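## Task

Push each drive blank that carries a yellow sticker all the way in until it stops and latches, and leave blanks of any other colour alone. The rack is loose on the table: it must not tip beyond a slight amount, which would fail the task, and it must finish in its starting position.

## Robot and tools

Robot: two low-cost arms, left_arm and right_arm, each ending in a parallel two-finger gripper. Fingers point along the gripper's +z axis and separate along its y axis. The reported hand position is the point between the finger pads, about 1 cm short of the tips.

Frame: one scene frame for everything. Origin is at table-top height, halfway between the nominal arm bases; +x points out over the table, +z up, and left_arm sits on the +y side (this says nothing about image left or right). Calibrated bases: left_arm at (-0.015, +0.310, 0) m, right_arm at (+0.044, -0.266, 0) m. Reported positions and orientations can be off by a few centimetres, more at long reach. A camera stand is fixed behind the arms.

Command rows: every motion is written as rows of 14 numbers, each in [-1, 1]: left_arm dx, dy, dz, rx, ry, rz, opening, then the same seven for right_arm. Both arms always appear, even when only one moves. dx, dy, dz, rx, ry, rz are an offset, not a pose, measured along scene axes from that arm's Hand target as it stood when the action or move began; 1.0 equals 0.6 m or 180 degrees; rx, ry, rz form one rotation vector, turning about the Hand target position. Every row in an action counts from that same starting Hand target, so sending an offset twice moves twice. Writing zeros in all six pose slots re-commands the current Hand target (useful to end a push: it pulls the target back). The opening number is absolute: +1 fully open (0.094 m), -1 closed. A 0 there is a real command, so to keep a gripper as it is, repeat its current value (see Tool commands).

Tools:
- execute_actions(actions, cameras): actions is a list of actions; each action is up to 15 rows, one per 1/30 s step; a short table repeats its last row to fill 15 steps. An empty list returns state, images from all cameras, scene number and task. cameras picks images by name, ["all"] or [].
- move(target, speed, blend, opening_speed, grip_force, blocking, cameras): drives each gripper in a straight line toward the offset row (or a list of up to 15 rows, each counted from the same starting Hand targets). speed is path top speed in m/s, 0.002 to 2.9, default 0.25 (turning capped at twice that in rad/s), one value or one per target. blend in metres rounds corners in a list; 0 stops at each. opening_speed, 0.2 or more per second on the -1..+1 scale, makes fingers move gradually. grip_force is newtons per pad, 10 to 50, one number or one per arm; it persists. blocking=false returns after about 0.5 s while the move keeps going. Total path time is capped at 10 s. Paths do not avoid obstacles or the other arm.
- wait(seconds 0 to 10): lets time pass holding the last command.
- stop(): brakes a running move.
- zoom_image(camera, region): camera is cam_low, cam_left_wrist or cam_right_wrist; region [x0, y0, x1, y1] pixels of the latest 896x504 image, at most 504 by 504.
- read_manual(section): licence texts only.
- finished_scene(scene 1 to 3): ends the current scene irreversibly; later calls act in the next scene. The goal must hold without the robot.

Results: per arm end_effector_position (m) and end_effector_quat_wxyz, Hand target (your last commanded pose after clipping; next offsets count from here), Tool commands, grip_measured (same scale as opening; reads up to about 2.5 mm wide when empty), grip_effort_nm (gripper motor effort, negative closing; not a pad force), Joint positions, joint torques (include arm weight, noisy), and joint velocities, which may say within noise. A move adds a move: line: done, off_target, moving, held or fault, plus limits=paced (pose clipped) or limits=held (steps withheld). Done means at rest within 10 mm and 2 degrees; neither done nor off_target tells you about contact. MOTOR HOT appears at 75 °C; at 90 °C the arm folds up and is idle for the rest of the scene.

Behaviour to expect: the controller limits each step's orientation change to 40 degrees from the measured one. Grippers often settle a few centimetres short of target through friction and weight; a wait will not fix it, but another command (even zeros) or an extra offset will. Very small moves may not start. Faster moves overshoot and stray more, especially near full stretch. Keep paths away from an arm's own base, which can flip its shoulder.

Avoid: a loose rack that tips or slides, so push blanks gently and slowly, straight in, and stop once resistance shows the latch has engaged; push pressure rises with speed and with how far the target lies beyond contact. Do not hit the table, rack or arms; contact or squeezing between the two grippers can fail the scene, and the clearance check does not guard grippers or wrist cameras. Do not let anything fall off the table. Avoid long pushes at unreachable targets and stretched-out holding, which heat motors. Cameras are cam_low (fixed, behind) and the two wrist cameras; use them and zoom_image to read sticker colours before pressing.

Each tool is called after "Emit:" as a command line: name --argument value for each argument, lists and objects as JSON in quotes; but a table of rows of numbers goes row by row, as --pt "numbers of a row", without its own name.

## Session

Emit:
execute_actions --actions '[]'

Emit:
zoom_image --camera "cam_low" --region '[340, 0, 600, 200]'

Scene clock: 0.00 s.
left_arm: end_effector_position=(+0.2171, +0.2911, +0.2868) grip_measured=+1.000 grip_effort_nm=n/a end_effector_quat_wxyz=(+0.425, -0.168, +0.881, -0.123) | right_arm: end_effector_position=(+0.2679, -0.2245, +0.3349) grip_measured=+1.000 grip_effort_nm=n/a end_effector_quat_wxyz=(+0.428, +0.004, +0.843, +0.326)
Joint positions: left_arm=[-0.05 0.743 1.101 -1.011 0.016 -0.459 0.094] | right_arm=[-0.553 0.908 1.256 -1.266 -1.012 -0.18 0.094]
Joint velocities: within noise
Joint torques (N m): no reading
Heat: left arm: 22 °C; right arm: 23 °C.
Hand target: left_arm +0.2164, +0.2922, +0.2908; +0.432, -0.166, +0.878, -0.121 | right_arm +0.2663, -0.2220, +0.3382; +0.432, -0.003, +0.840, +0.329
Tool commands: left_gripper/opening=+1.0 right_gripper/opening=+1.0
camera_calibration:
cam_left_wrist: T_world_to_cam=[[0.177659, -0.916538, 0.358322, 0.124732], [-0.870954, -0.315946, -0.376321, 0.422882], [0.458123, -0.245225, -0.854393, 0.306754], [0, 0, 0, 1]] pos_world=[0.20562, 0.323153, 0.376534]
cam_right_wrist: T_world_to_cam=[[0.27032, -0.772431, -0.574698, -0.05421], [-0.887072, 0.0321833, -0.460508, 0.437121], [0.374206, 0.634283, -0.676502, 0.359426], [0, 0, 0, 1]] pos_world=[0.267912, -0.283919, 0.413295]

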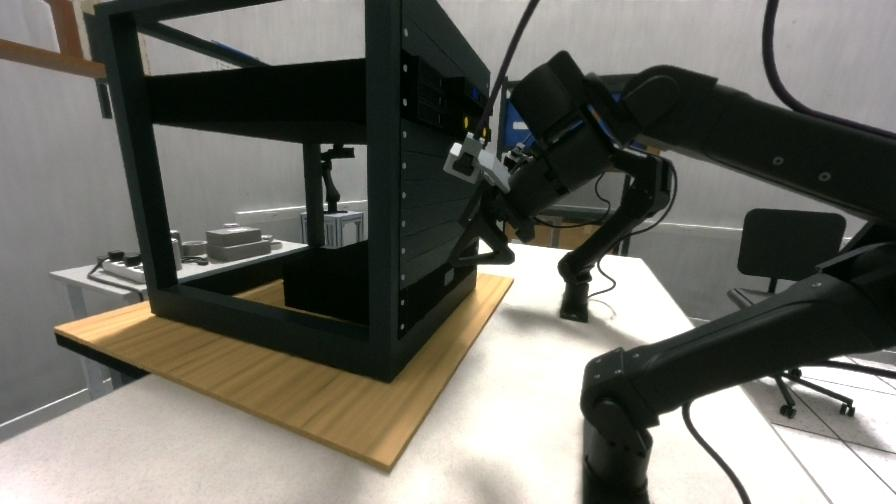

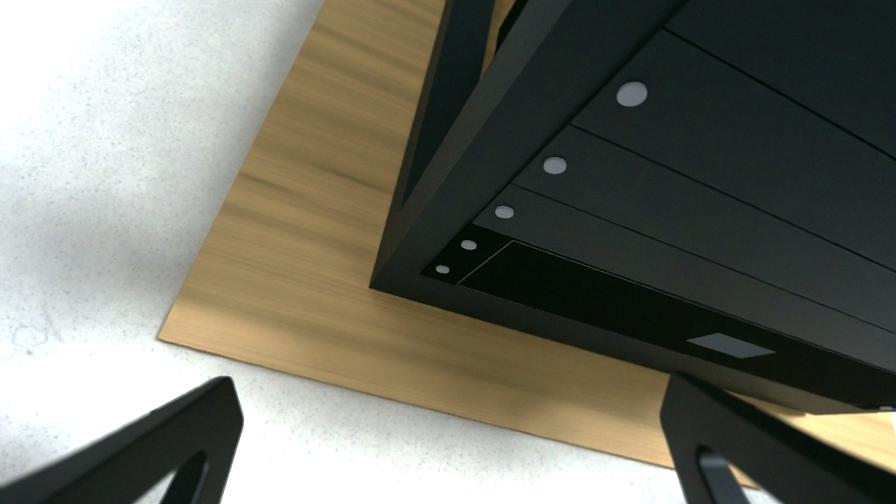

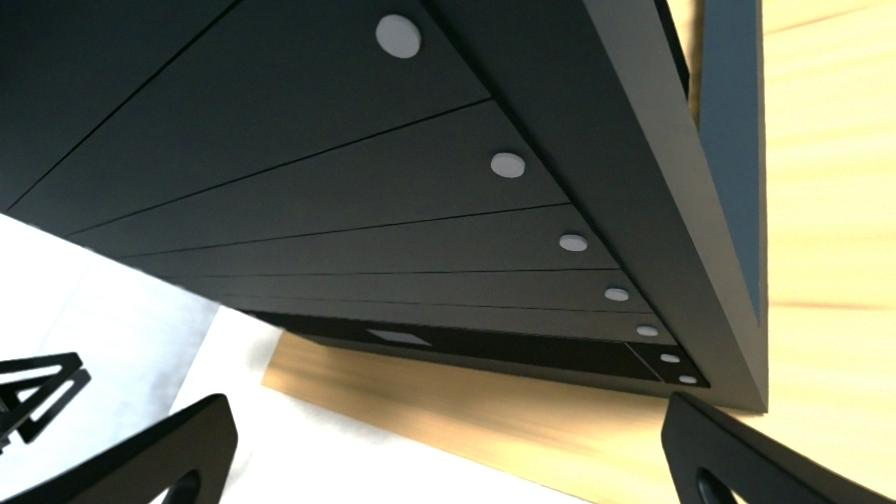

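Scaled by 1.938 from the camera's 896x504 image, which has a finer 1280x720 frame.

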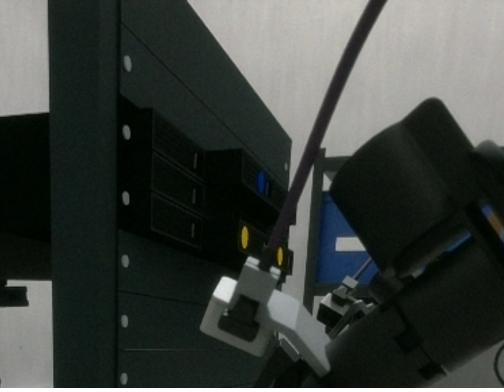

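Emit:
move --target '[0.007,-0.237,0.315,0.095,-0.227,-0.127,-1,-0.06,0.103,0.237,-0.115,-0.211,-0.049,-1]' --cameras '["all"]'

Scene clock: 4.97 s.
left_arm: end_effector_position=(+0.2209, +0.1474, +0.4607) grip_measured=-0.997 grip_effort_nm=-0.15 end_effector_quat_wxyz=(+0.678, +0.139, +0.714, -0.108) | right_arm: end_effector_position=(+0.2288, -0.1618, +0.4760) grip_measured=-0.997 grip_effort_nm=-0.18 end_effector_quat_wxyz=(+0.690, -0.132, +0.702, +0.120)
Joint positions: left_arm=[-0.969 0.878 1.298 -0.493 -0.639 -0.009 0] | right_arm=[1.175 0.682 1.335 -0.682 0.809 0.007 0]
Joint torques (N m): left_arm=[0.53 -0.27 6.63 2.36 0.03 0.07] | right_arm=[0.85 2.61 3.92 2.4 0.11 -0.11]
Heat: left arm: 22 °C; right arm: 25 °C.
Hand target: left_arm +0.2207, +0.1501, +0.4798; +0.696, +0.123, +0.697, -0.123 | right_arm +0.2302, -0.1602, +0.4804; +0.696, -0.122, +0.697, +0.124
Off the commanded pose: left_arm 0.019 m, 4 deg | right_arm 0.005 m, 2 deg.
move: off_target (left_arm)
camera_calibration:
cam_left_wrist: T_world_to_cam=[[-0.355257, -0.933688, -0.0449318, 0.236148], [-0.442853, 0.210441, -0.871548, 0.502288], [0.823209, -0.289725, -0.488247, 0.175642], [0, 0, 0, 1]] pos_world=[0.161743, 0.165675, 0.534136]
cam_right_wrist: T_world_to_cam=[[0.364918, -0.931013, -0.00699711, -0.231663], [-0.419478, -0.157699, -0.893963, 0.533917], [0.831188, 0.329159, -0.448087, 0.167067], [0, 0, 0, 1]] pos_world=[0.16964, -0.186475, 0.550542]

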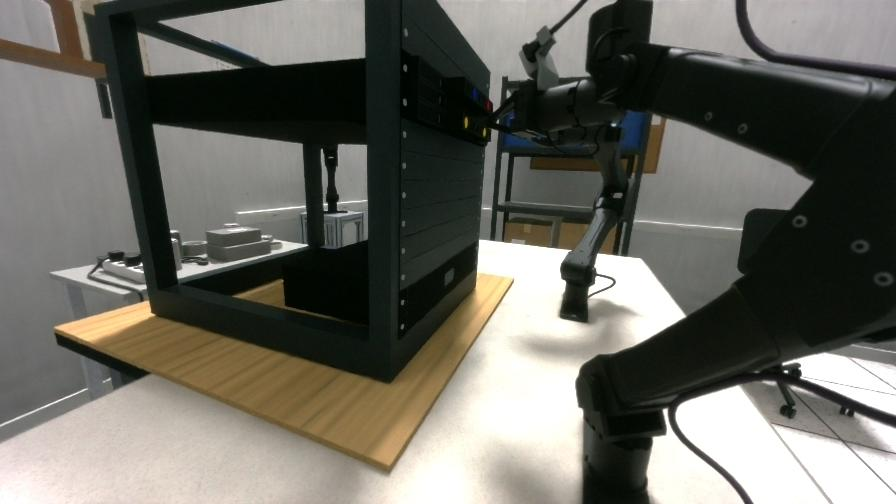

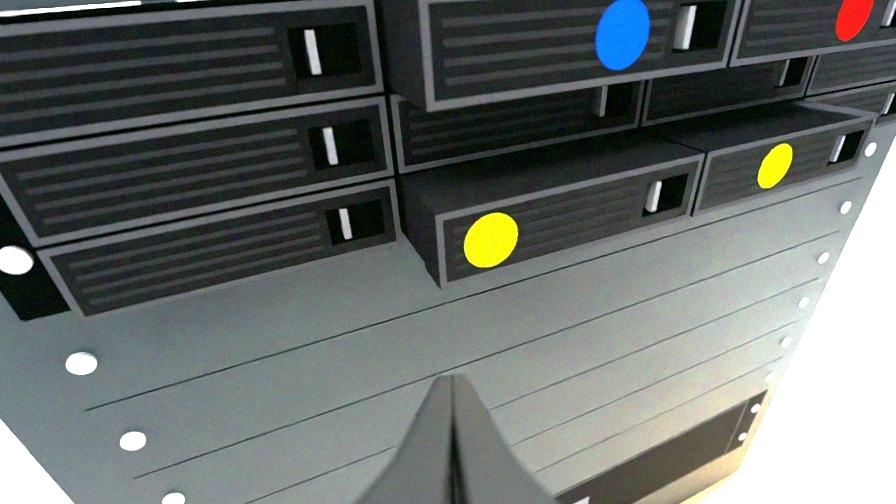

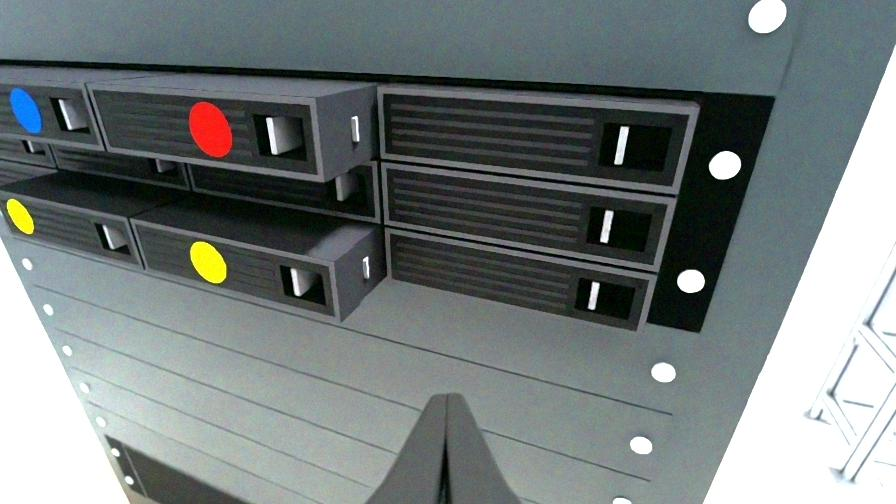

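Emit:
move --target '[0,0,0,0,0,0,-1,-0.03,-0.167,0,0,0,0,-1]'

Emit:
move --target '[0.057,-0.128,-0.016,0.4225,-0.2697,0.0653,-1,0,0,0,0,0,0,-1]' --cameras '["cam_left_wrist","cam_low"]'

Scene clock: 10.83 s.
left_arm: end_effector_position=(+0.2209, +0.1474, +0.4607) grip_measured=-0.997 grip_effort_nm=-0.16 end_effector_quat_wxyz=(+0.678, +0.139, +0.714, -0.108) | right_arm: end_effector_position=(+0.2117, -0.2556, +0.4830) grip_measured=-0.997 grip_effort_nm=-0.18 end_effector_quat_wxyz=(+0.699, -0.117, +0.693, +0.128)
Joint positions: left_arm=[-0.969 0.878 1.298 -0.493 -0.639 -0.009 0] | right_arm=[1.568 0.492 1.455 -0.93 1.212 -0.016 0]
Joint torques (N m): left_arm=[0.53 -0.27 6.61 2.36 0.03 0.06] | right_arm=[0.92 4.92 4.04 1.12 0.08 0.07]
Heat: left arm: 25 °C; right arm: 26 °C.
Hand target: left_arm +0.2207, +0.1501, +0.4798; +0.696, +0.123, +0.697, -0.123 | right_arm +0.2122, -0.2603, +0.4804; +0.696, -0.122, +0.697, +0.124
Off the commanded pose: left_arm 0.019 m, 4 deg | right_arm 0.005 m, 1 deg.
shoulder posture changed (right arm): the wrist came as close to joint 1's axis as it can, and the arm is now in the other of its two shoulder postures.
move: off_target (left_arm)

Scene clock: 15.23 s.
left_arm: end_effector_position=(+0.2563, +0.0732, +0.4645) grip_measured=-0.997 grip_effort_nm=-0.16 end_effector_quat_wxyz=(+0.677, +0.498, +0.316, +0.441) | right_arm: end_effector_position=(+0.2117, -0.2556, +0.4828) grip_measured=-0.997 grip_effort_nm=-0.18 end_effector_quat_wxyz=(+0.699, -0.117, +0.693, +0.128)
Joint positions: left_arm=[-0.946 1.04 0.954 0.443 -0.513 1.763 0] | right_arm=[1.568 0.492 1.455 -0.932 1.212 -0.016 0]
Joint torques (N m): left_arm=[0.59 -2.45 5.22 2.21 0.29 0.02] | right_arm=[1.06 4.96 4.08 1.12 0.08 0.07]
Heat: left arm: 26 °C; right arm: 26 °C.
Hand target: left_arm +0.2548, +0.0732, +0.4702; +0.691, +0.484, +0.309, +0.440 | right_arm +0.2122, -0.2603, +0.4804; +0.696, -0.122, +0.697, +0.124
Off the commanded pose: left_arm 0.006 m, 2 deg | right_arm 0.005 m, 1 deg.
move: done
camera_calibration:
cam_left_wrist: T_world_to_cam=[[0.277597, -0.102213, -0.955245, 0.379325], [-0.01251, 0.993855, -0.10998, 0.0154245], [0.960616, 0.0424802, 0.274613, -0.286942], [0, 0, 0, 1]] pos_world=[0.170534, 0.0356316, 0.442842]
Images, in order (width x height): cam_low 896x504, cam_left_wrist 896x504.

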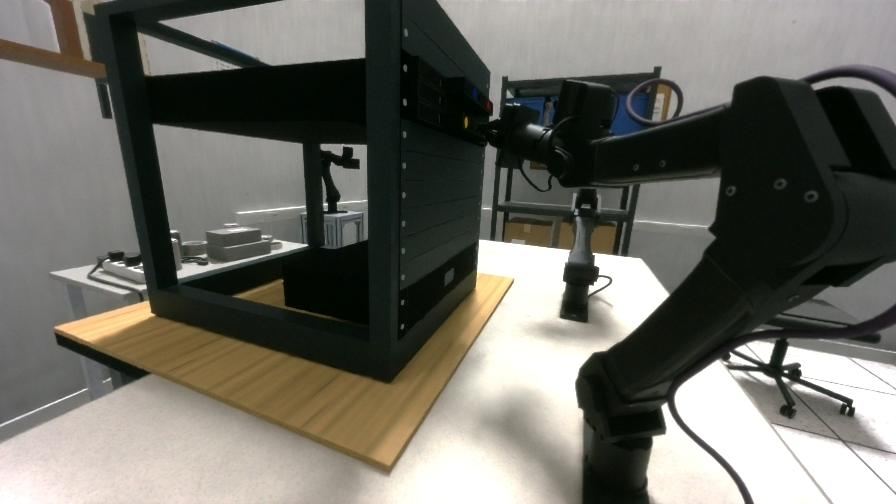

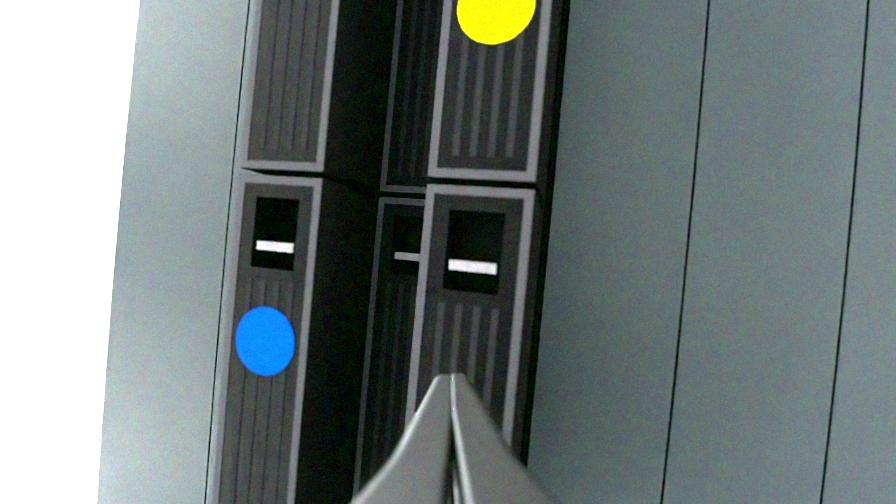

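Emit:
move --target '[0.05,0.0,0.02,0,0,0,-1,0,0,0,0,0,0,-1]' --speed 0.12 --cameras '["cam_left_wrist"]'

Scene clock: 17.13 s.
left_arm: end_effector_position=(+0.2871, +0.0728, +0.4643) grip_measured=-0.997 grip_effort_nm=-0.15 end_effector_quat_wxyz=(+0.669, +0.504, +0.311, +0.449) | right_arm: end_effector_position=(+0.2117, -0.2556, +0.4828) grip_measured=-0.997 grip_effort_nm=-0.18 end_effector_quat_wxyz=(+0.699, -0.117, +0.693, +0.128)
Joint positions: left_arm=[-0.833 1.115 1.003 0.443 -0.409 1.744 0] | right_arm=[1.568 0.492 1.455 -0.932 1.212 -0.016 0]
Joint torques (N m): left_arm=[0.51 -3.12 8.55 1.94 0.24 -0.23] | right_arm=[1.05 4.94 4.08 1.12 0.08 0.07]
Heat: left arm: 26 °C; right arm: 26 °C.
Hand target: left_arm +0.2849, +0.0732, +0.4821; +0.691, +0.484, +0.309, +0.440 | right_arm +0.2122, -0.2603, +0.4804; +0.696, -0.122, +0.697, +0.124
Off the commanded pose: left_arm 0.018 m, 4 deg | right_arm 0.005 m, 1 deg.
move: off_target (left_arm)
camera_calibration:
cam_left_wrist: T_world_to_cam=[[0.282403, -0.0742068, -0.956421, 0.367616], [-0.0211893, 0.996278, -0.0835558, 0.00630374], [0.959062, 0.0438623, 0.27978, -0.318657], [0, 0, 0, 1]] pos_world=[0.201929, 0.0349764, 0.441276]
Images, in order (width x height): cam_left_wrist 896x504.

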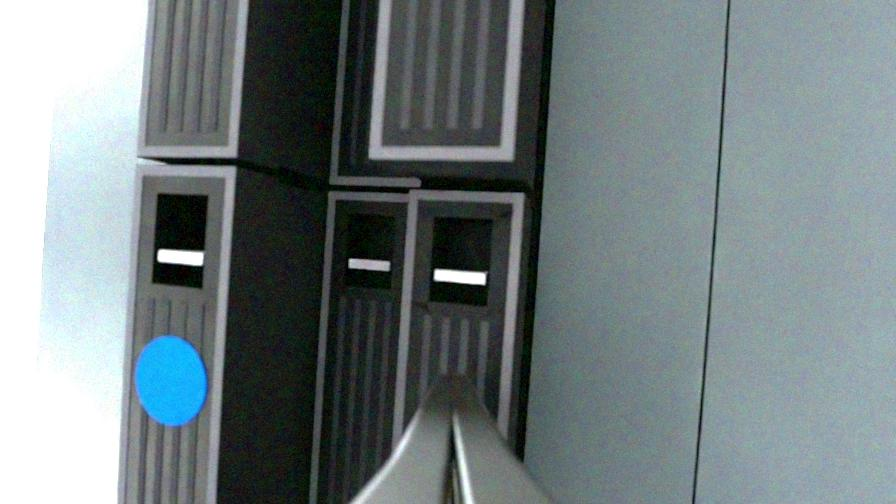

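Emit:
move --target '[0.075,0.0,0.02,0,0,0,-1,0,0,0,0,0,0,-1]' --speed 0.1 --cameras '["cam_left_wrist"]'

Scene clock: 19.00 s.
left_arm: end_effector_position=(+0.3077, +0.0703, +0.4679) grip_measured=-0.997 grip_effort_nm=-0.15 end_effector_quat_wxyz=(+0.675, +0.518, +0.303, +0.429) | right_arm: end_effector_position=(+0.2117, -0.2556, +0.4828) grip_measured=-0.997 grip_effort_nm=-0.18 end_effector_quat_wxyz=(+0.699, -0.117, +0.693, +0.128)
Joint positions: left_arm=[-0.742 1.165 1.068 0.392 -0.278 1.691 0] | right_arm=[1.568 0.492 1.455 -0.932 1.212 -0.016 0]
Joint torques (N m): left_arm=[4.77 2.07 12.55 2.4 0.15 -0.21] | right_arm=[1.05 4.94 4.08 1.13 0.08 0.07]
Heat: left arm: 26 °C; right arm: 25 °C.
Hand target: left_arm +0.3298, +0.0732, +0.4942; +0.691, +0.484, +0.309, +0.440 | right_arm +0.2122, -0.2603, +0.4804; +0.696, -0.122, +0.697, +0.124
Off the commanded pose: left_arm 0.034 m, 5 deg | right_arm 0.005 m, 1 deg.
move: off_target (left_arm)
camera_calibration:
cam_left_wrist: T_world_to_cam=[[0.261626, -0.0808741, -0.961775, 0.374488], [0.0260277, 0.996712, -0.0767317, -0.00818573], [0.964818, -0.00495777, 0.262871, -0.329625], [0, 0, 0, 1]] pos_world=[0.220265, 0.036811, 0.446194]
Images, in order (width x height): cam_left_wrist 896x504.

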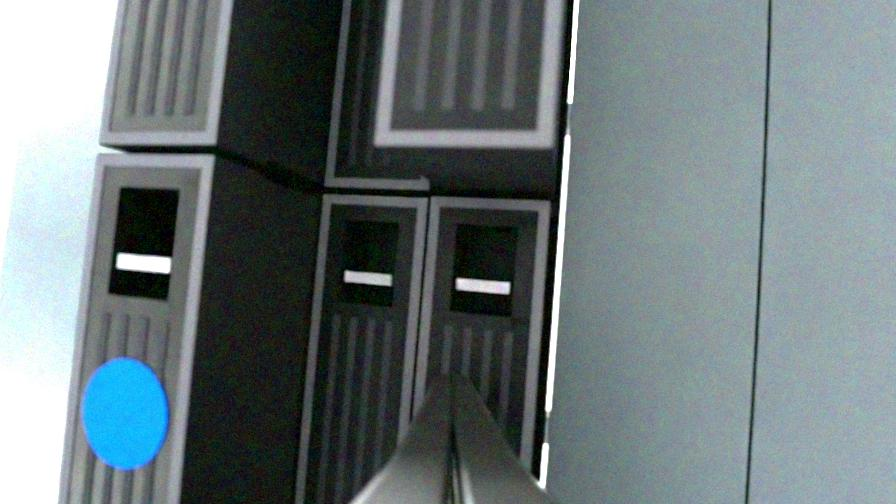

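Emit:
move --target '[0.025,0.0,0.0,0,0,0,-1,0,0,0,0,0,0,-1]' --speed 0.1 --cameras '["cam_left_wrist"]'

Scene clock: 20.50 s.
left_arm: end_effector_position=(+0.3086, +0.0704, +0.4684) grip_measured=-0.997 grip_effort_nm=-0.15 end_effector_quat_wxyz=(+0.681, +0.525, +0.294, +0.418) | right_arm: end_effector_position=(+0.2117, -0.2556, +0.4828) grip_measured=-0.997 grip_effort_nm=-0.18 end_effector_quat_wxyz=(+0.699, -0.117, +0.693, +0.128)
Joint positions: left_arm=[-0.714 1.161 1.071 0.377 -0.217 1.675 0] | right_arm=[1.568 0.492 1.455 -0.932 1.212 -0.016 0]
Joint torques (N m): left_arm=[5.71 5.37 13.48 2.71 -0.05 -0.2] | right_arm=[1.05 4.94 4.08 1.12 0.08 0.07]
Heat: left arm: 27 °C; right arm: 25 °C.
Hand target: left_arm +0.3448, +0.0733, +0.4944; +0.691, +0.483, +0.309, +0.440 | right_arm +0.2122, -0.2603, +0.4804; +0.696, -0.122, +0.697, +0.124
Off the commanded pose: left_arm 0.045 m, 6 deg | right_arm 0.005 m, 1 deg.
move: off_target (left_arm)
camera_calibration:
cam_left_wrist: T_world_to_cam=[[0.258277, -0.0848881, -0.962334, 0.376336], [0.0603427, 0.995604, -0.0716277, -0.0212512], [0.964184, -0.03957, 0.262264, -0.32777], [0, 0, 0, 1]] pos_world=[0.220114, 0.0401344, 0.446601]
Images, in order (width x height): cam_left_wrist 896x504.

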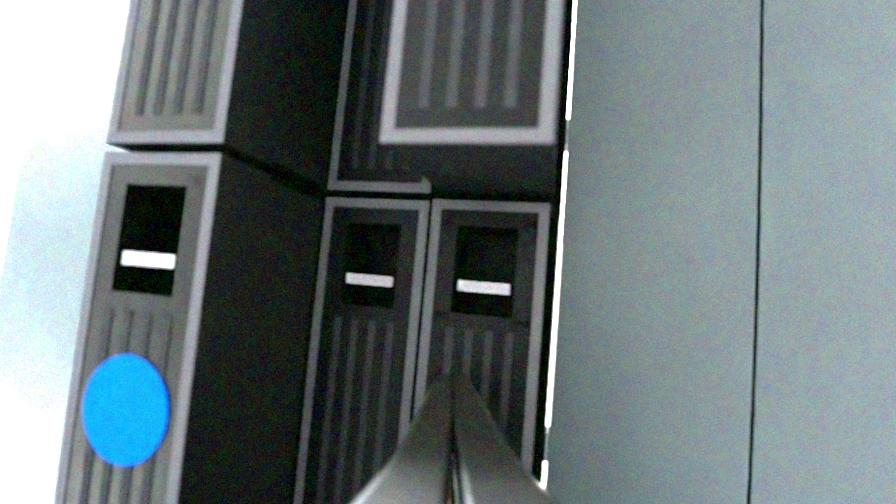

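Emit:
move --pt "-0.155 0 -0.03 0 0 0 -1 0 0 0 0 0 0 -1" --pt "-0.155 -0.188 -0.03 0 0 0 -1 0 0 0 0 0 0 -1" --speed 0.2 --blend 0.015 --cameras '["cam_left_wrist"]'

Scene clock: 23.07 s.
left_arm: end_effector_position=(+0.2525, -0.0439, +0.4559) grip_measured=-0.997 grip_effort_nm=-0.16 end_effector_quat_wxyz=(+0.671, +0.515, +0.300, +0.441) | right_arm: end_effector_position=(+0.2117, -0.2556, +0.4828) grip_measured=-0.997 grip_effort_nm=-0.18 end_effector_quat_wxyz=(+0.699, -0.117, +0.693, +0.128)
Joint positions: left_arm=[-1.164 1.425 1.175 0.633 -0.688 1.875 0] | right_arm=[1.568 0.492 1.455 -0.932 1.212 -0.016 0]
Joint torques (N m): left_arm=[-0.18 -5.94 8.54 2.12 0 0.02] | right_arm=[1.03 4.93 4.08 1.12 0.08 0.07]
Heat: left arm: 27 °C; right arm: 25 °C.
Hand target: left_arm +0.2518, -0.0395, +0.4763; +0.691, +0.484, +0.309, +0.440 | right_arm +0.2122, -0.2603, +0.4804; +0.696, -0.122, +0.697, +0.124
Off the commanded pose: left_arm 0.021 m, 4 deg | right_arm 0.005 m, 1 deg.
move: off_target (left_arm)
camera_calibration:
cam_left_wrist: T_world_to_cam=[[0.278484, -0.0668533, -0.958111, 0.36278], [0.00952942, 0.997718, -0.066847, 0.105822], [0.960394, 0.00948556, 0.278485, -0.279163], [0, 0, 0, 1]] pos_world=[0.166069, -0.0786793, 0.4324]
Images, in order (width x height): cam_left_wrist 896x504.

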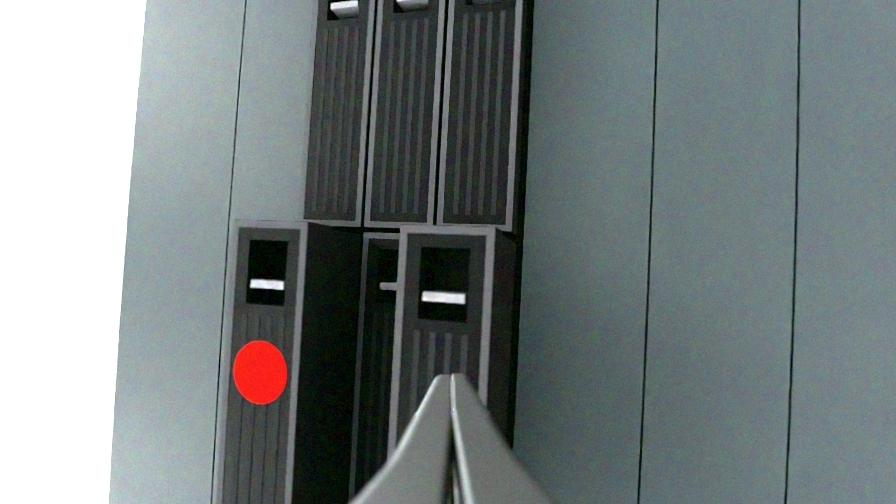

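Emit:
move --target '[0.04,0.003,0.037,0,0,0,-1,0,0,0,0,0,0,-1]' --speed 0.12 --cameras '["cam_left_wrist"]'

Scene clock: 25.27 s.
left_arm: end_effector_position=(+0.2753, -0.0321, +0.4950) grip_measured=-0.997 grip_effort_nm=-0.15 end_effector_quat_wxyz=(+0.686, +0.478, +0.312, +0.451) | right_arm: end_effector_position=(+0.2117, -0.2556, +0.4828) grip_measured=-0.997 grip_effort_nm=-0.18 end_effector_quat_wxyz=(+0.699, -0.117, +0.693, +0.128)
Joint positions: left_arm=[-1.093 1.462 1.303 0.612 -0.653 1.862 0] | right_arm=[1.568 0.492 1.455 -0.932 1.212 -0.016 0]
Joint torques (N m): left_arm=[0.23 -6.22 8.44 1.12 0.38 -0.24] | right_arm=[1.03 4.94 4.08 1.12 0.08 0.07]
Heat: left arm: 27 °C; right arm: 25 °C.
Hand target: left_arm +0.2758, -0.0377, +0.4985; +0.691, +0.484, +0.309, +0.440 | right_arm +0.2122, -0.2603, +0.4804; +0.696, -0.122, +0.697, +0.124
Off the commanded pose: left_arm 0.007 m, 2 deg | right_arm 0.005 m, 1 deg.
move: done
camera_calibration:
cam_left_wrist: T_world_to_cam=[[0.316303, -0.121046, -0.940904, 0.374072], [-0.0214004, 0.990663, -0.134641, 0.138258], [0.948417, 0.0627231, 0.31076, -0.323119], [0, 0, 0, 1]] pos_world=[0.19109, -0.0714199, 0.470993]
Images, in order (width x height): cam_left_wrist 896x504.

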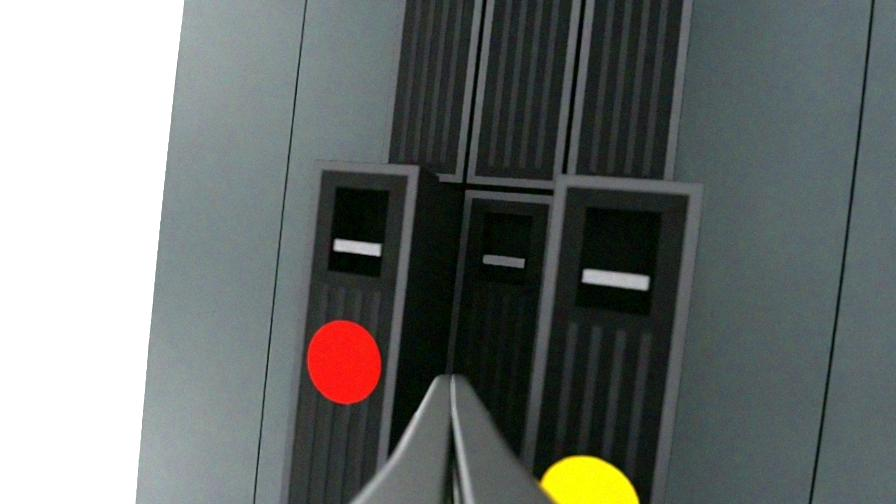

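Emit:
move --target '[-0.03,0.0,-0.044,0,0,0,-1,0,0,0,0,0,0,-1]' --speed 0.12

Scene clock: 27.17 s.
left_arm: end_effector_position=(+0.2629, -0.0484, +0.4568) grip_measured=-0.997 grip_effort_nm=-0.15 end_effector_quat_wxyz=(+0.673, +0.511, +0.303, +0.441) | right_arm: end_effector_position=(+0.2117, -0.2556, +0.4828) grip_measured=-0.997 grip_effort_nm=-0.18 end_effector_quat_wxyz=(+0.699, -0.117, +0.693, +0.128)
Joint positions: left_arm=[-1.14 1.46 1.205 0.639 -0.669 1.862 0] | right_arm=[1.568 0.492 1.455 -0.932 1.212 -0.016 0]
Joint torques (N m): left_arm=[-0.34 -8.81 5.5 2.12 -0.01 0.02] | right_arm=[1.03 4.94 4.08 1.13 0.08 0.06]
Heat: left arm: 27 °C; right arm: 25 °C.
Hand target: left_arm +0.2579, -0.0378, +0.4719; +0.691, +0.484, +0.309, +0.440 | right_arm +0.2122, -0.2603, +0.4804; +0.696, -0.122, +0.697, +0.124
Off the commanded pose: left_arm 0.019 m, 4 deg | right_arm 0.005 m, 1 deg.
move: off_target (left_arm)

Emit:
move --target '[0.04,0.0,0.01,0,0,0,-1,0,0,0,0,0,0,-1]' --speed 0.12 --cameras '["cam_left_wrist"]'

Scene clock: 29.57 s.
left_arm: end_effector_position=(+0.2820, -0.0345, +0.4669) grip_measured=-0.997 grip_effort_nm=-0.15 end_effector_quat_wxyz=(+0.674, +0.496, +0.309, +0.452) | right_arm: end_effector_position=(+0.2117, -0.2556, +0.4828) grip_measured=-0.997 grip_effort_nm=-0.18 end_effector_quat_wxyz=(+0.699, -0.117, +0.693, +0.128)
Joint positions: left_arm=[-1.076 1.462 1.227 0.639 -0.636 1.853 0] | right_arm=[1.568 0.492 1.455 -0.932 1.212 -0.016 0]
Joint torques (N m): left_arm=[0.31 -6.08 8.5 1.65 0.33 -0.25] | right_arm=[1.03 4.94 4.08 1.12 0.08 0.07]
Heat: left arm: 27 °C; right arm: 25 °C.
Hand target: left_arm +0.2817, -0.0378, +0.4782; +0.691, +0.484, +0.309, +0.440 | right_arm +0.2122, -0.2603, +0.4804; +0.696, -0.122, +0.697, +0.124
Off the commanded pose: left_arm 0.011 m, 3 deg | right_arm 0.005 m, 1 deg.
move: off_target (left_arm)
camera_calibration:
cam_left_wrist: T_world_to_cam=[[0.297995, -0.0846482, -0.950807, 0.356224], [-0.021958, 0.995189, -0.0954814, 0.119021], [0.954315, 0.0493307, 0.294702, -0.315195], [0, 0, 0, 1]] pos_world=[0.197256, -0.072746, 0.442953]
Images, in order (width x height): cam_left_wrist 896x504.

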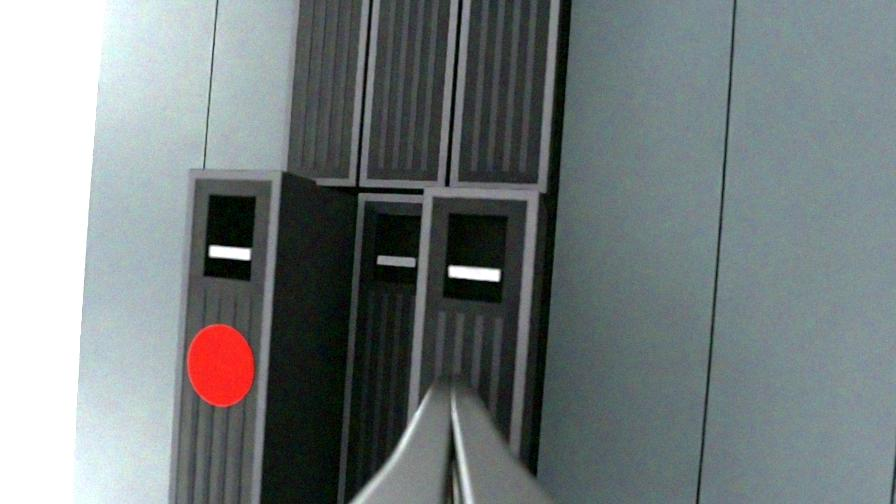

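Good, in contact at a good height. Push.

Emit:
move --target '[0.08,-0.003,0.02,0,0,0,-1,0,0,0,0,0,0,-1]' --speed 0.1 --cameras '["cam_left_wrist"]'

Scene clock: 31.30 s.
left_arm: end_effector_position=(+0.3094, -0.0376, +0.4825) grip_measured=-0.997 grip_effort_nm=-0.15 end_effector_quat_wxyz=(+0.689, +0.483, +0.312, +0.442) | right_arm: end_effector_position=(+0.2117, -0.2556, +0.4828) grip_measured=-0.997 grip_effort_nm=-0.18 end_effector_quat_wxyz=(+0.699, -0.117, +0.693, +0.128)
Joint positions: left_arm=[-1.001 1.528 1.331 0.609 -0.557 1.795 0] | right_arm=[1.568 0.492 1.455 -0.932 1.212 -0.016 0]
Joint torques (N m): left_arm=[5.16 -4.55 11.28 1.23 0.71 -0.23] | right_arm=[1.05 4.94 4.08 1.12 0.08 0.07]
Heat: left arm: 27 °C; right arm: 25 °C.
Hand target: left_arm +0.3298, -0.0397, +0.4900; +0.691, +0.484, +0.309, +0.440 | right_arm +0.2122, -0.2603, +0.4804; +0.696, -0.122, +0.697, +0.124
Off the commanded pose: left_arm 0.022 m, 1 deg | right_arm 0.005 m, 1 deg.
move: off_target (left_arm)
camera_calibration:
cam_left_wrist: T_world_to_cam=[[0.303902, -0.128763, -0.943962, 0.355889], [-0.00531349, 0.99058, -0.136833, 0.138871], [0.952688, 0.0465995, 0.300355, -0.348078], [0, 0, 0, 1]] pos_world=[0.224192, -0.0755172, 0.459495]
Images, in order (width x height): cam_left_wrist 896x504.

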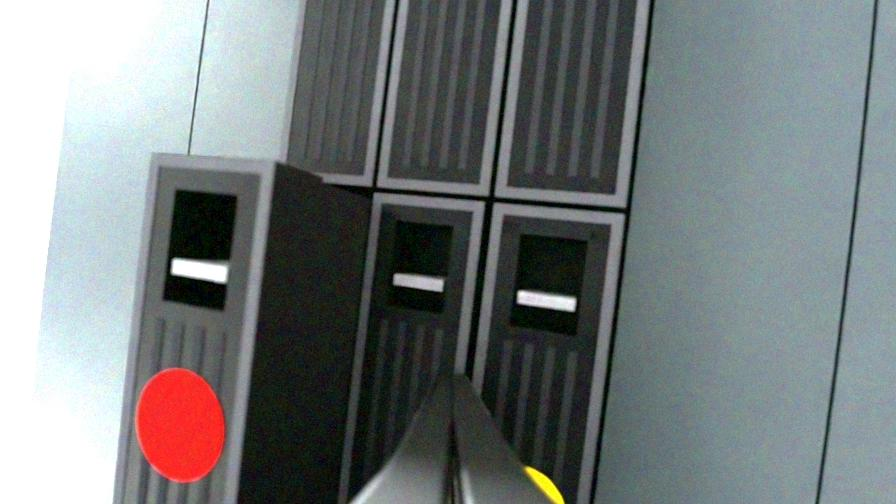

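Emit:
move --target '[-0.06,0.0,-0.03,0,0,0,-1,0,0,0,0,0,0,-1]' --speed 0.12 --cameras '["cam_left_wrist"]'

Scene clock: 32.83 s.
left_arm: end_effector_position=(+0.2989, -0.0485, +0.4597) grip_measured=-0.997 grip_effort_nm=-0.15 end_effector_quat_wxyz=(+0.678, +0.504, +0.305, +0.439) | right_arm: end_effector_position=(+0.2117, -0.2556, +0.4828) grip_measured=-0.997 grip_effort_nm=-0.18 end_effector_quat_wxyz=(+0.699, -0.117, +0.693, +0.128)
Joint positions: left_arm=[-1.039 1.523 1.27 0.625 -0.576 1.81 0] | right_arm=[1.568 0.492 1.455 -0.932 1.212 -0.016 0]
Joint torques (N m): left_arm=[-0.2 -9.42 5.53 1.97 -0.02 0.03] | right_arm=[1.05 4.94 4.1 1.12 0.08 0.07]
Heat: left arm: 27 °C; right arm: 25 °C.
Hand target: left_arm +0.2938, -0.0395, +0.4721; +0.691, +0.484, +0.309, +0.440 | right_arm +0.2122, -0.2603, +0.4804; +0.696, -0.122, +0.697, +0.124
Off the commanded pose: left_arm 0.016 m, 3 deg | right_arm 0.005 m, 1 deg.
move: off_target (left_arm)
camera_calibration:
cam_left_wrist: T_world_to_cam=[[0.283745, -0.0923843, -0.954439, 0.348752], [0.00773497, 0.995536, -0.0940628, 0.123093], [0.958869, 0.0193073, 0.283193, -0.325993], [0, 0, 0, 1]] pos_world=[0.212676, -0.0840301, 0.43676]
Images, in order (width x height): cam_left_wrist 896x504.

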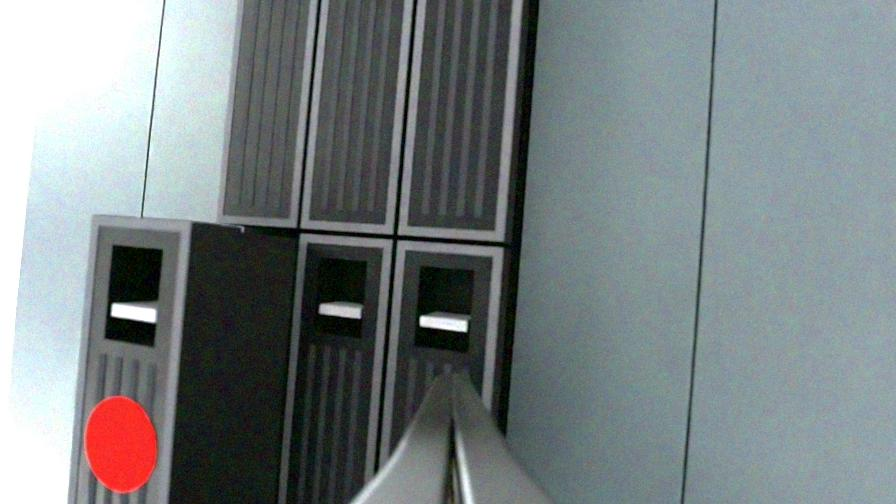

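Emit:
move --target '[0.085,0.006,0.008,0,0,0,-1,0,0,0,0,0,0,-1]' --speed 0.1 --cameras '["cam_left_wrist"]'

Scene clock: 34.80 s.
left_arm: end_effector_position=(+0.3095, -0.0516, +0.4698) grip_measured=-0.997 grip_effort_nm=-0.15 end_effector_quat_wxyz=(+0.703, +0.504, +0.277, +0.419) | right_arm: end_effector_position=(+0.2117, -0.2556, +0.4828) grip_measured=-0.997 grip_effort_nm=-0.18 end_effector_quat_wxyz=(+0.699, -0.117, +0.693, +0.128)
Joint positions: left_arm=[-0.977 1.536 1.295 0.625 -0.439 1.776 0] | right_arm=[1.568 0.492 1.455 -0.932 1.212 -0.016 0]
Joint torques (N m): left_arm=[6.8 -4.4 11.04 1.56 -0.14 -0.24] | right_arm=[1.05 4.94 4.08 1.12 0.09 0.07]
Heat: left arm: 27 °C; right arm: 25 °C.
Hand target: left_arm +0.3448, -0.0361, +0.4767; +0.691, +0.484, +0.309, +0.440 | right_arm +0.2122, -0.2603, +0.4804; +0.696, -0.122, +0.697, +0.124
Off the commanded pose: left_arm 0.039 m, 5 deg | right_arm 0.005 m, 1 deg.
move: off_target (left_arm)
camera_calibration:
cam_left_wrist: T_world_to_cam=[[0.307881, -0.126706, -0.94295, 0.340407], [0.0870006, 0.99069, -0.104714, 0.107309], [0.947439, -0.0497978, 0.316038, -0.354414], [0, 0, 0, 1]] pos_world=[0.221644, -0.080827, 0.444231]
Images, in order (width x height): cam_left_wrist 896x504.

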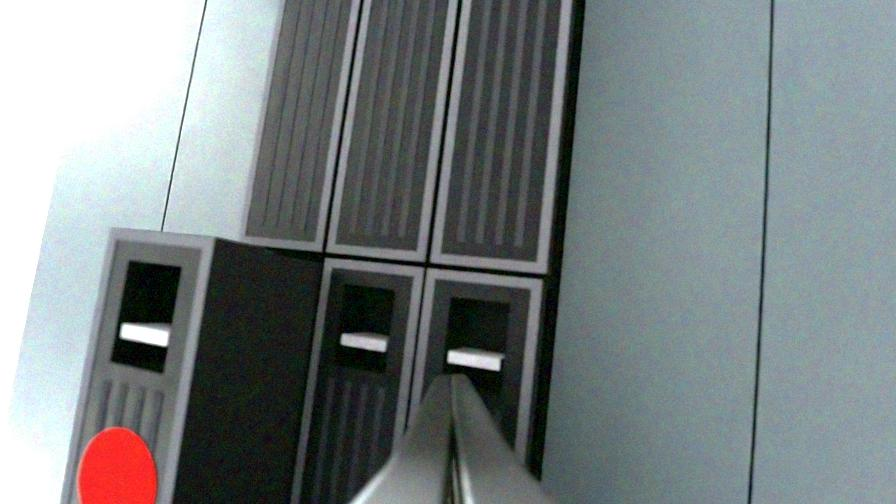

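Emit:
move --target '[-0.17,0.04,0.01,0,0,0,-1,0,0,0,0,0,0,-1]' --speed 0.2 --cameras '["all"]'

Emit:
zoom_image --camera "cam_low" --region '[390, 40, 510, 150]'

Emit:
zoom_image --camera "cam_right_wrist" --region '[0, 50, 400, 350]'

Scene clock: 37.17 s.
left_arm: end_effector_position=(+0.2438, -0.0165, +0.4821) grip_measured=-0.997 grip_effort_nm=-0.15 end_effector_quat_wxyz=(+0.690, +0.489, +0.306, +0.438) | right_arm: end_effector_position=(+0.2117, -0.2556, +0.4828) grip_measured=-0.997 grip_effort_nm=-0.18 end_effector_quat_wxyz=(+0.699, -0.117, +0.693, +0.128)
Joint positions: left_arm=[-1.156 1.338 1.16 0.625 -0.682 1.872 0] | right_arm=[1.568 0.492 1.455 -0.932 1.212 -0.016 0]
Joint torques (N m): left_arm=[-0.05 -6.48 5.16 1.58 0.01 0.01] | right_arm=[1.05 4.94 4.08 1.12 0.08 0.07]
Heat: left arm: 27 °C; right arm: 25 °C.
Hand target: left_arm +0.2428, -0.0119, +0.4829; +0.691, +0.483, +0.309, +0.440 | right_arm +0.2122, -0.2603, +0.4804; +0.696, -0.122, +0.697, +0.124
Off the commanded pose: left_arm 0.005 m, 1 deg | right_arm 0.005 m, 1 deg.
move: done
camera_calibration:
cam_left_wrist: T_world_to_cam=[[0.302428, -0.124151, -0.945052, 0.379066], [0.0109389, 0.991868, -0.126801, 0.108785], [0.953109, 0.0280102, 0.301327, -0.287317], [0, 0, 0, 1]] pos_world=[0.158014, -0.0527915, 0.458608]
cam_right_wrist: T_world_to_cam=[[0.355758, -0.933983, -0.0333475, -0.298828], [-0.40339, -0.12127, -0.906957, 0.53022], [0.843038, 0.336109, -0.419902, 0.200816], [0, 0, 0, 1]] pos_world=[0.150901, -0.282297, 0.555245]

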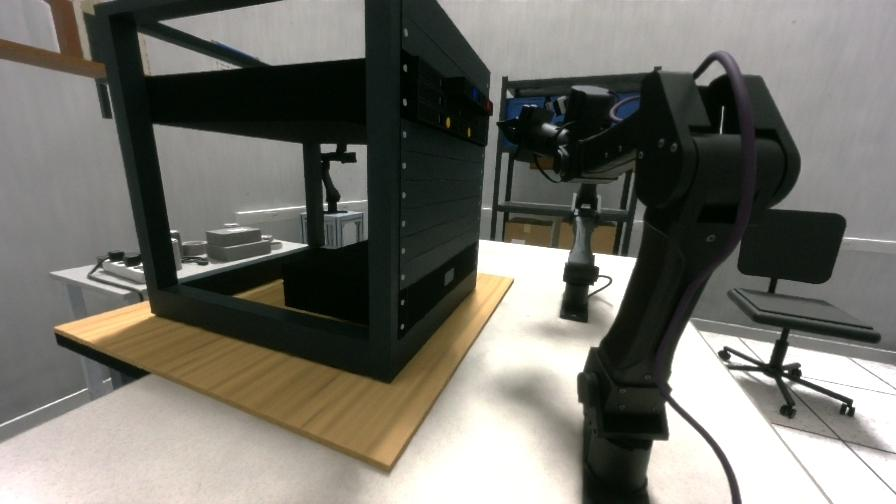

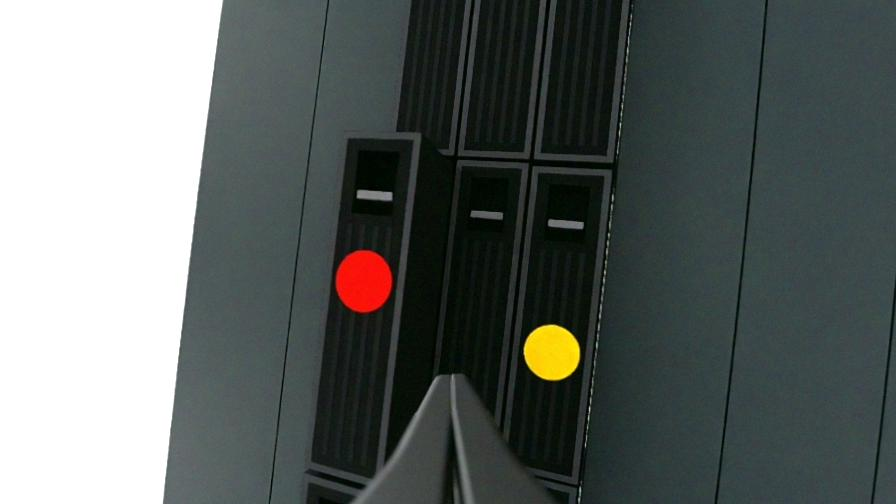

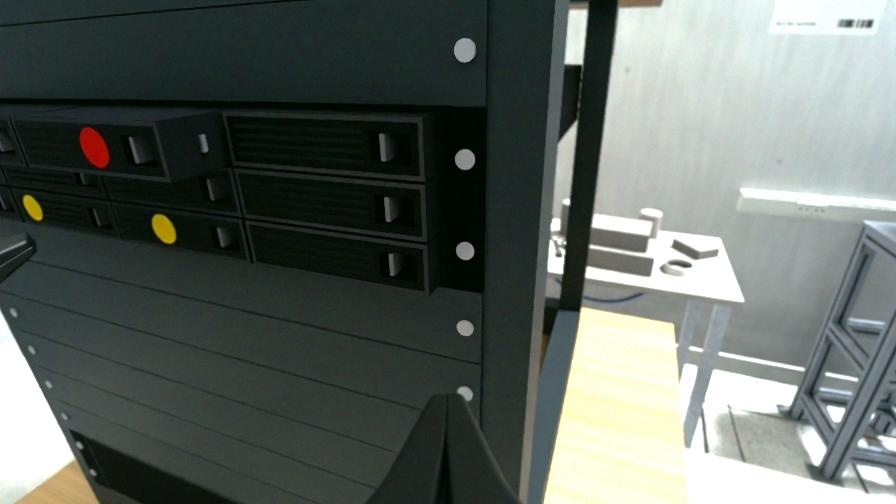

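Scaled by 4.200 from the camera's 896x504 image, which has a finer 1280x720 frame.

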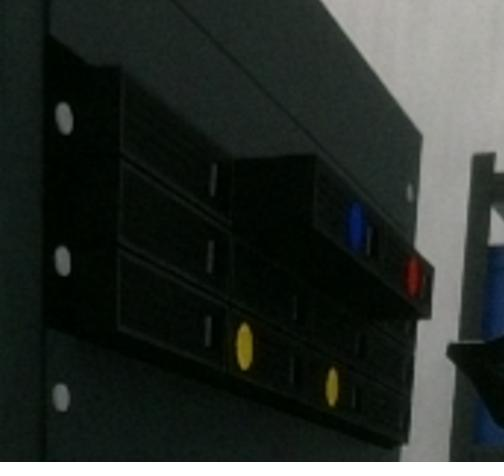

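Scaled by 1.260 from the camera's 896x504 image, which has a finer 1280x720 frame.

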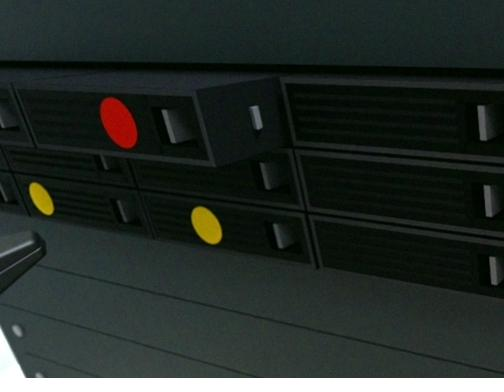

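Emit:
finished_scene --scene 2

The scene is finished: the task was done.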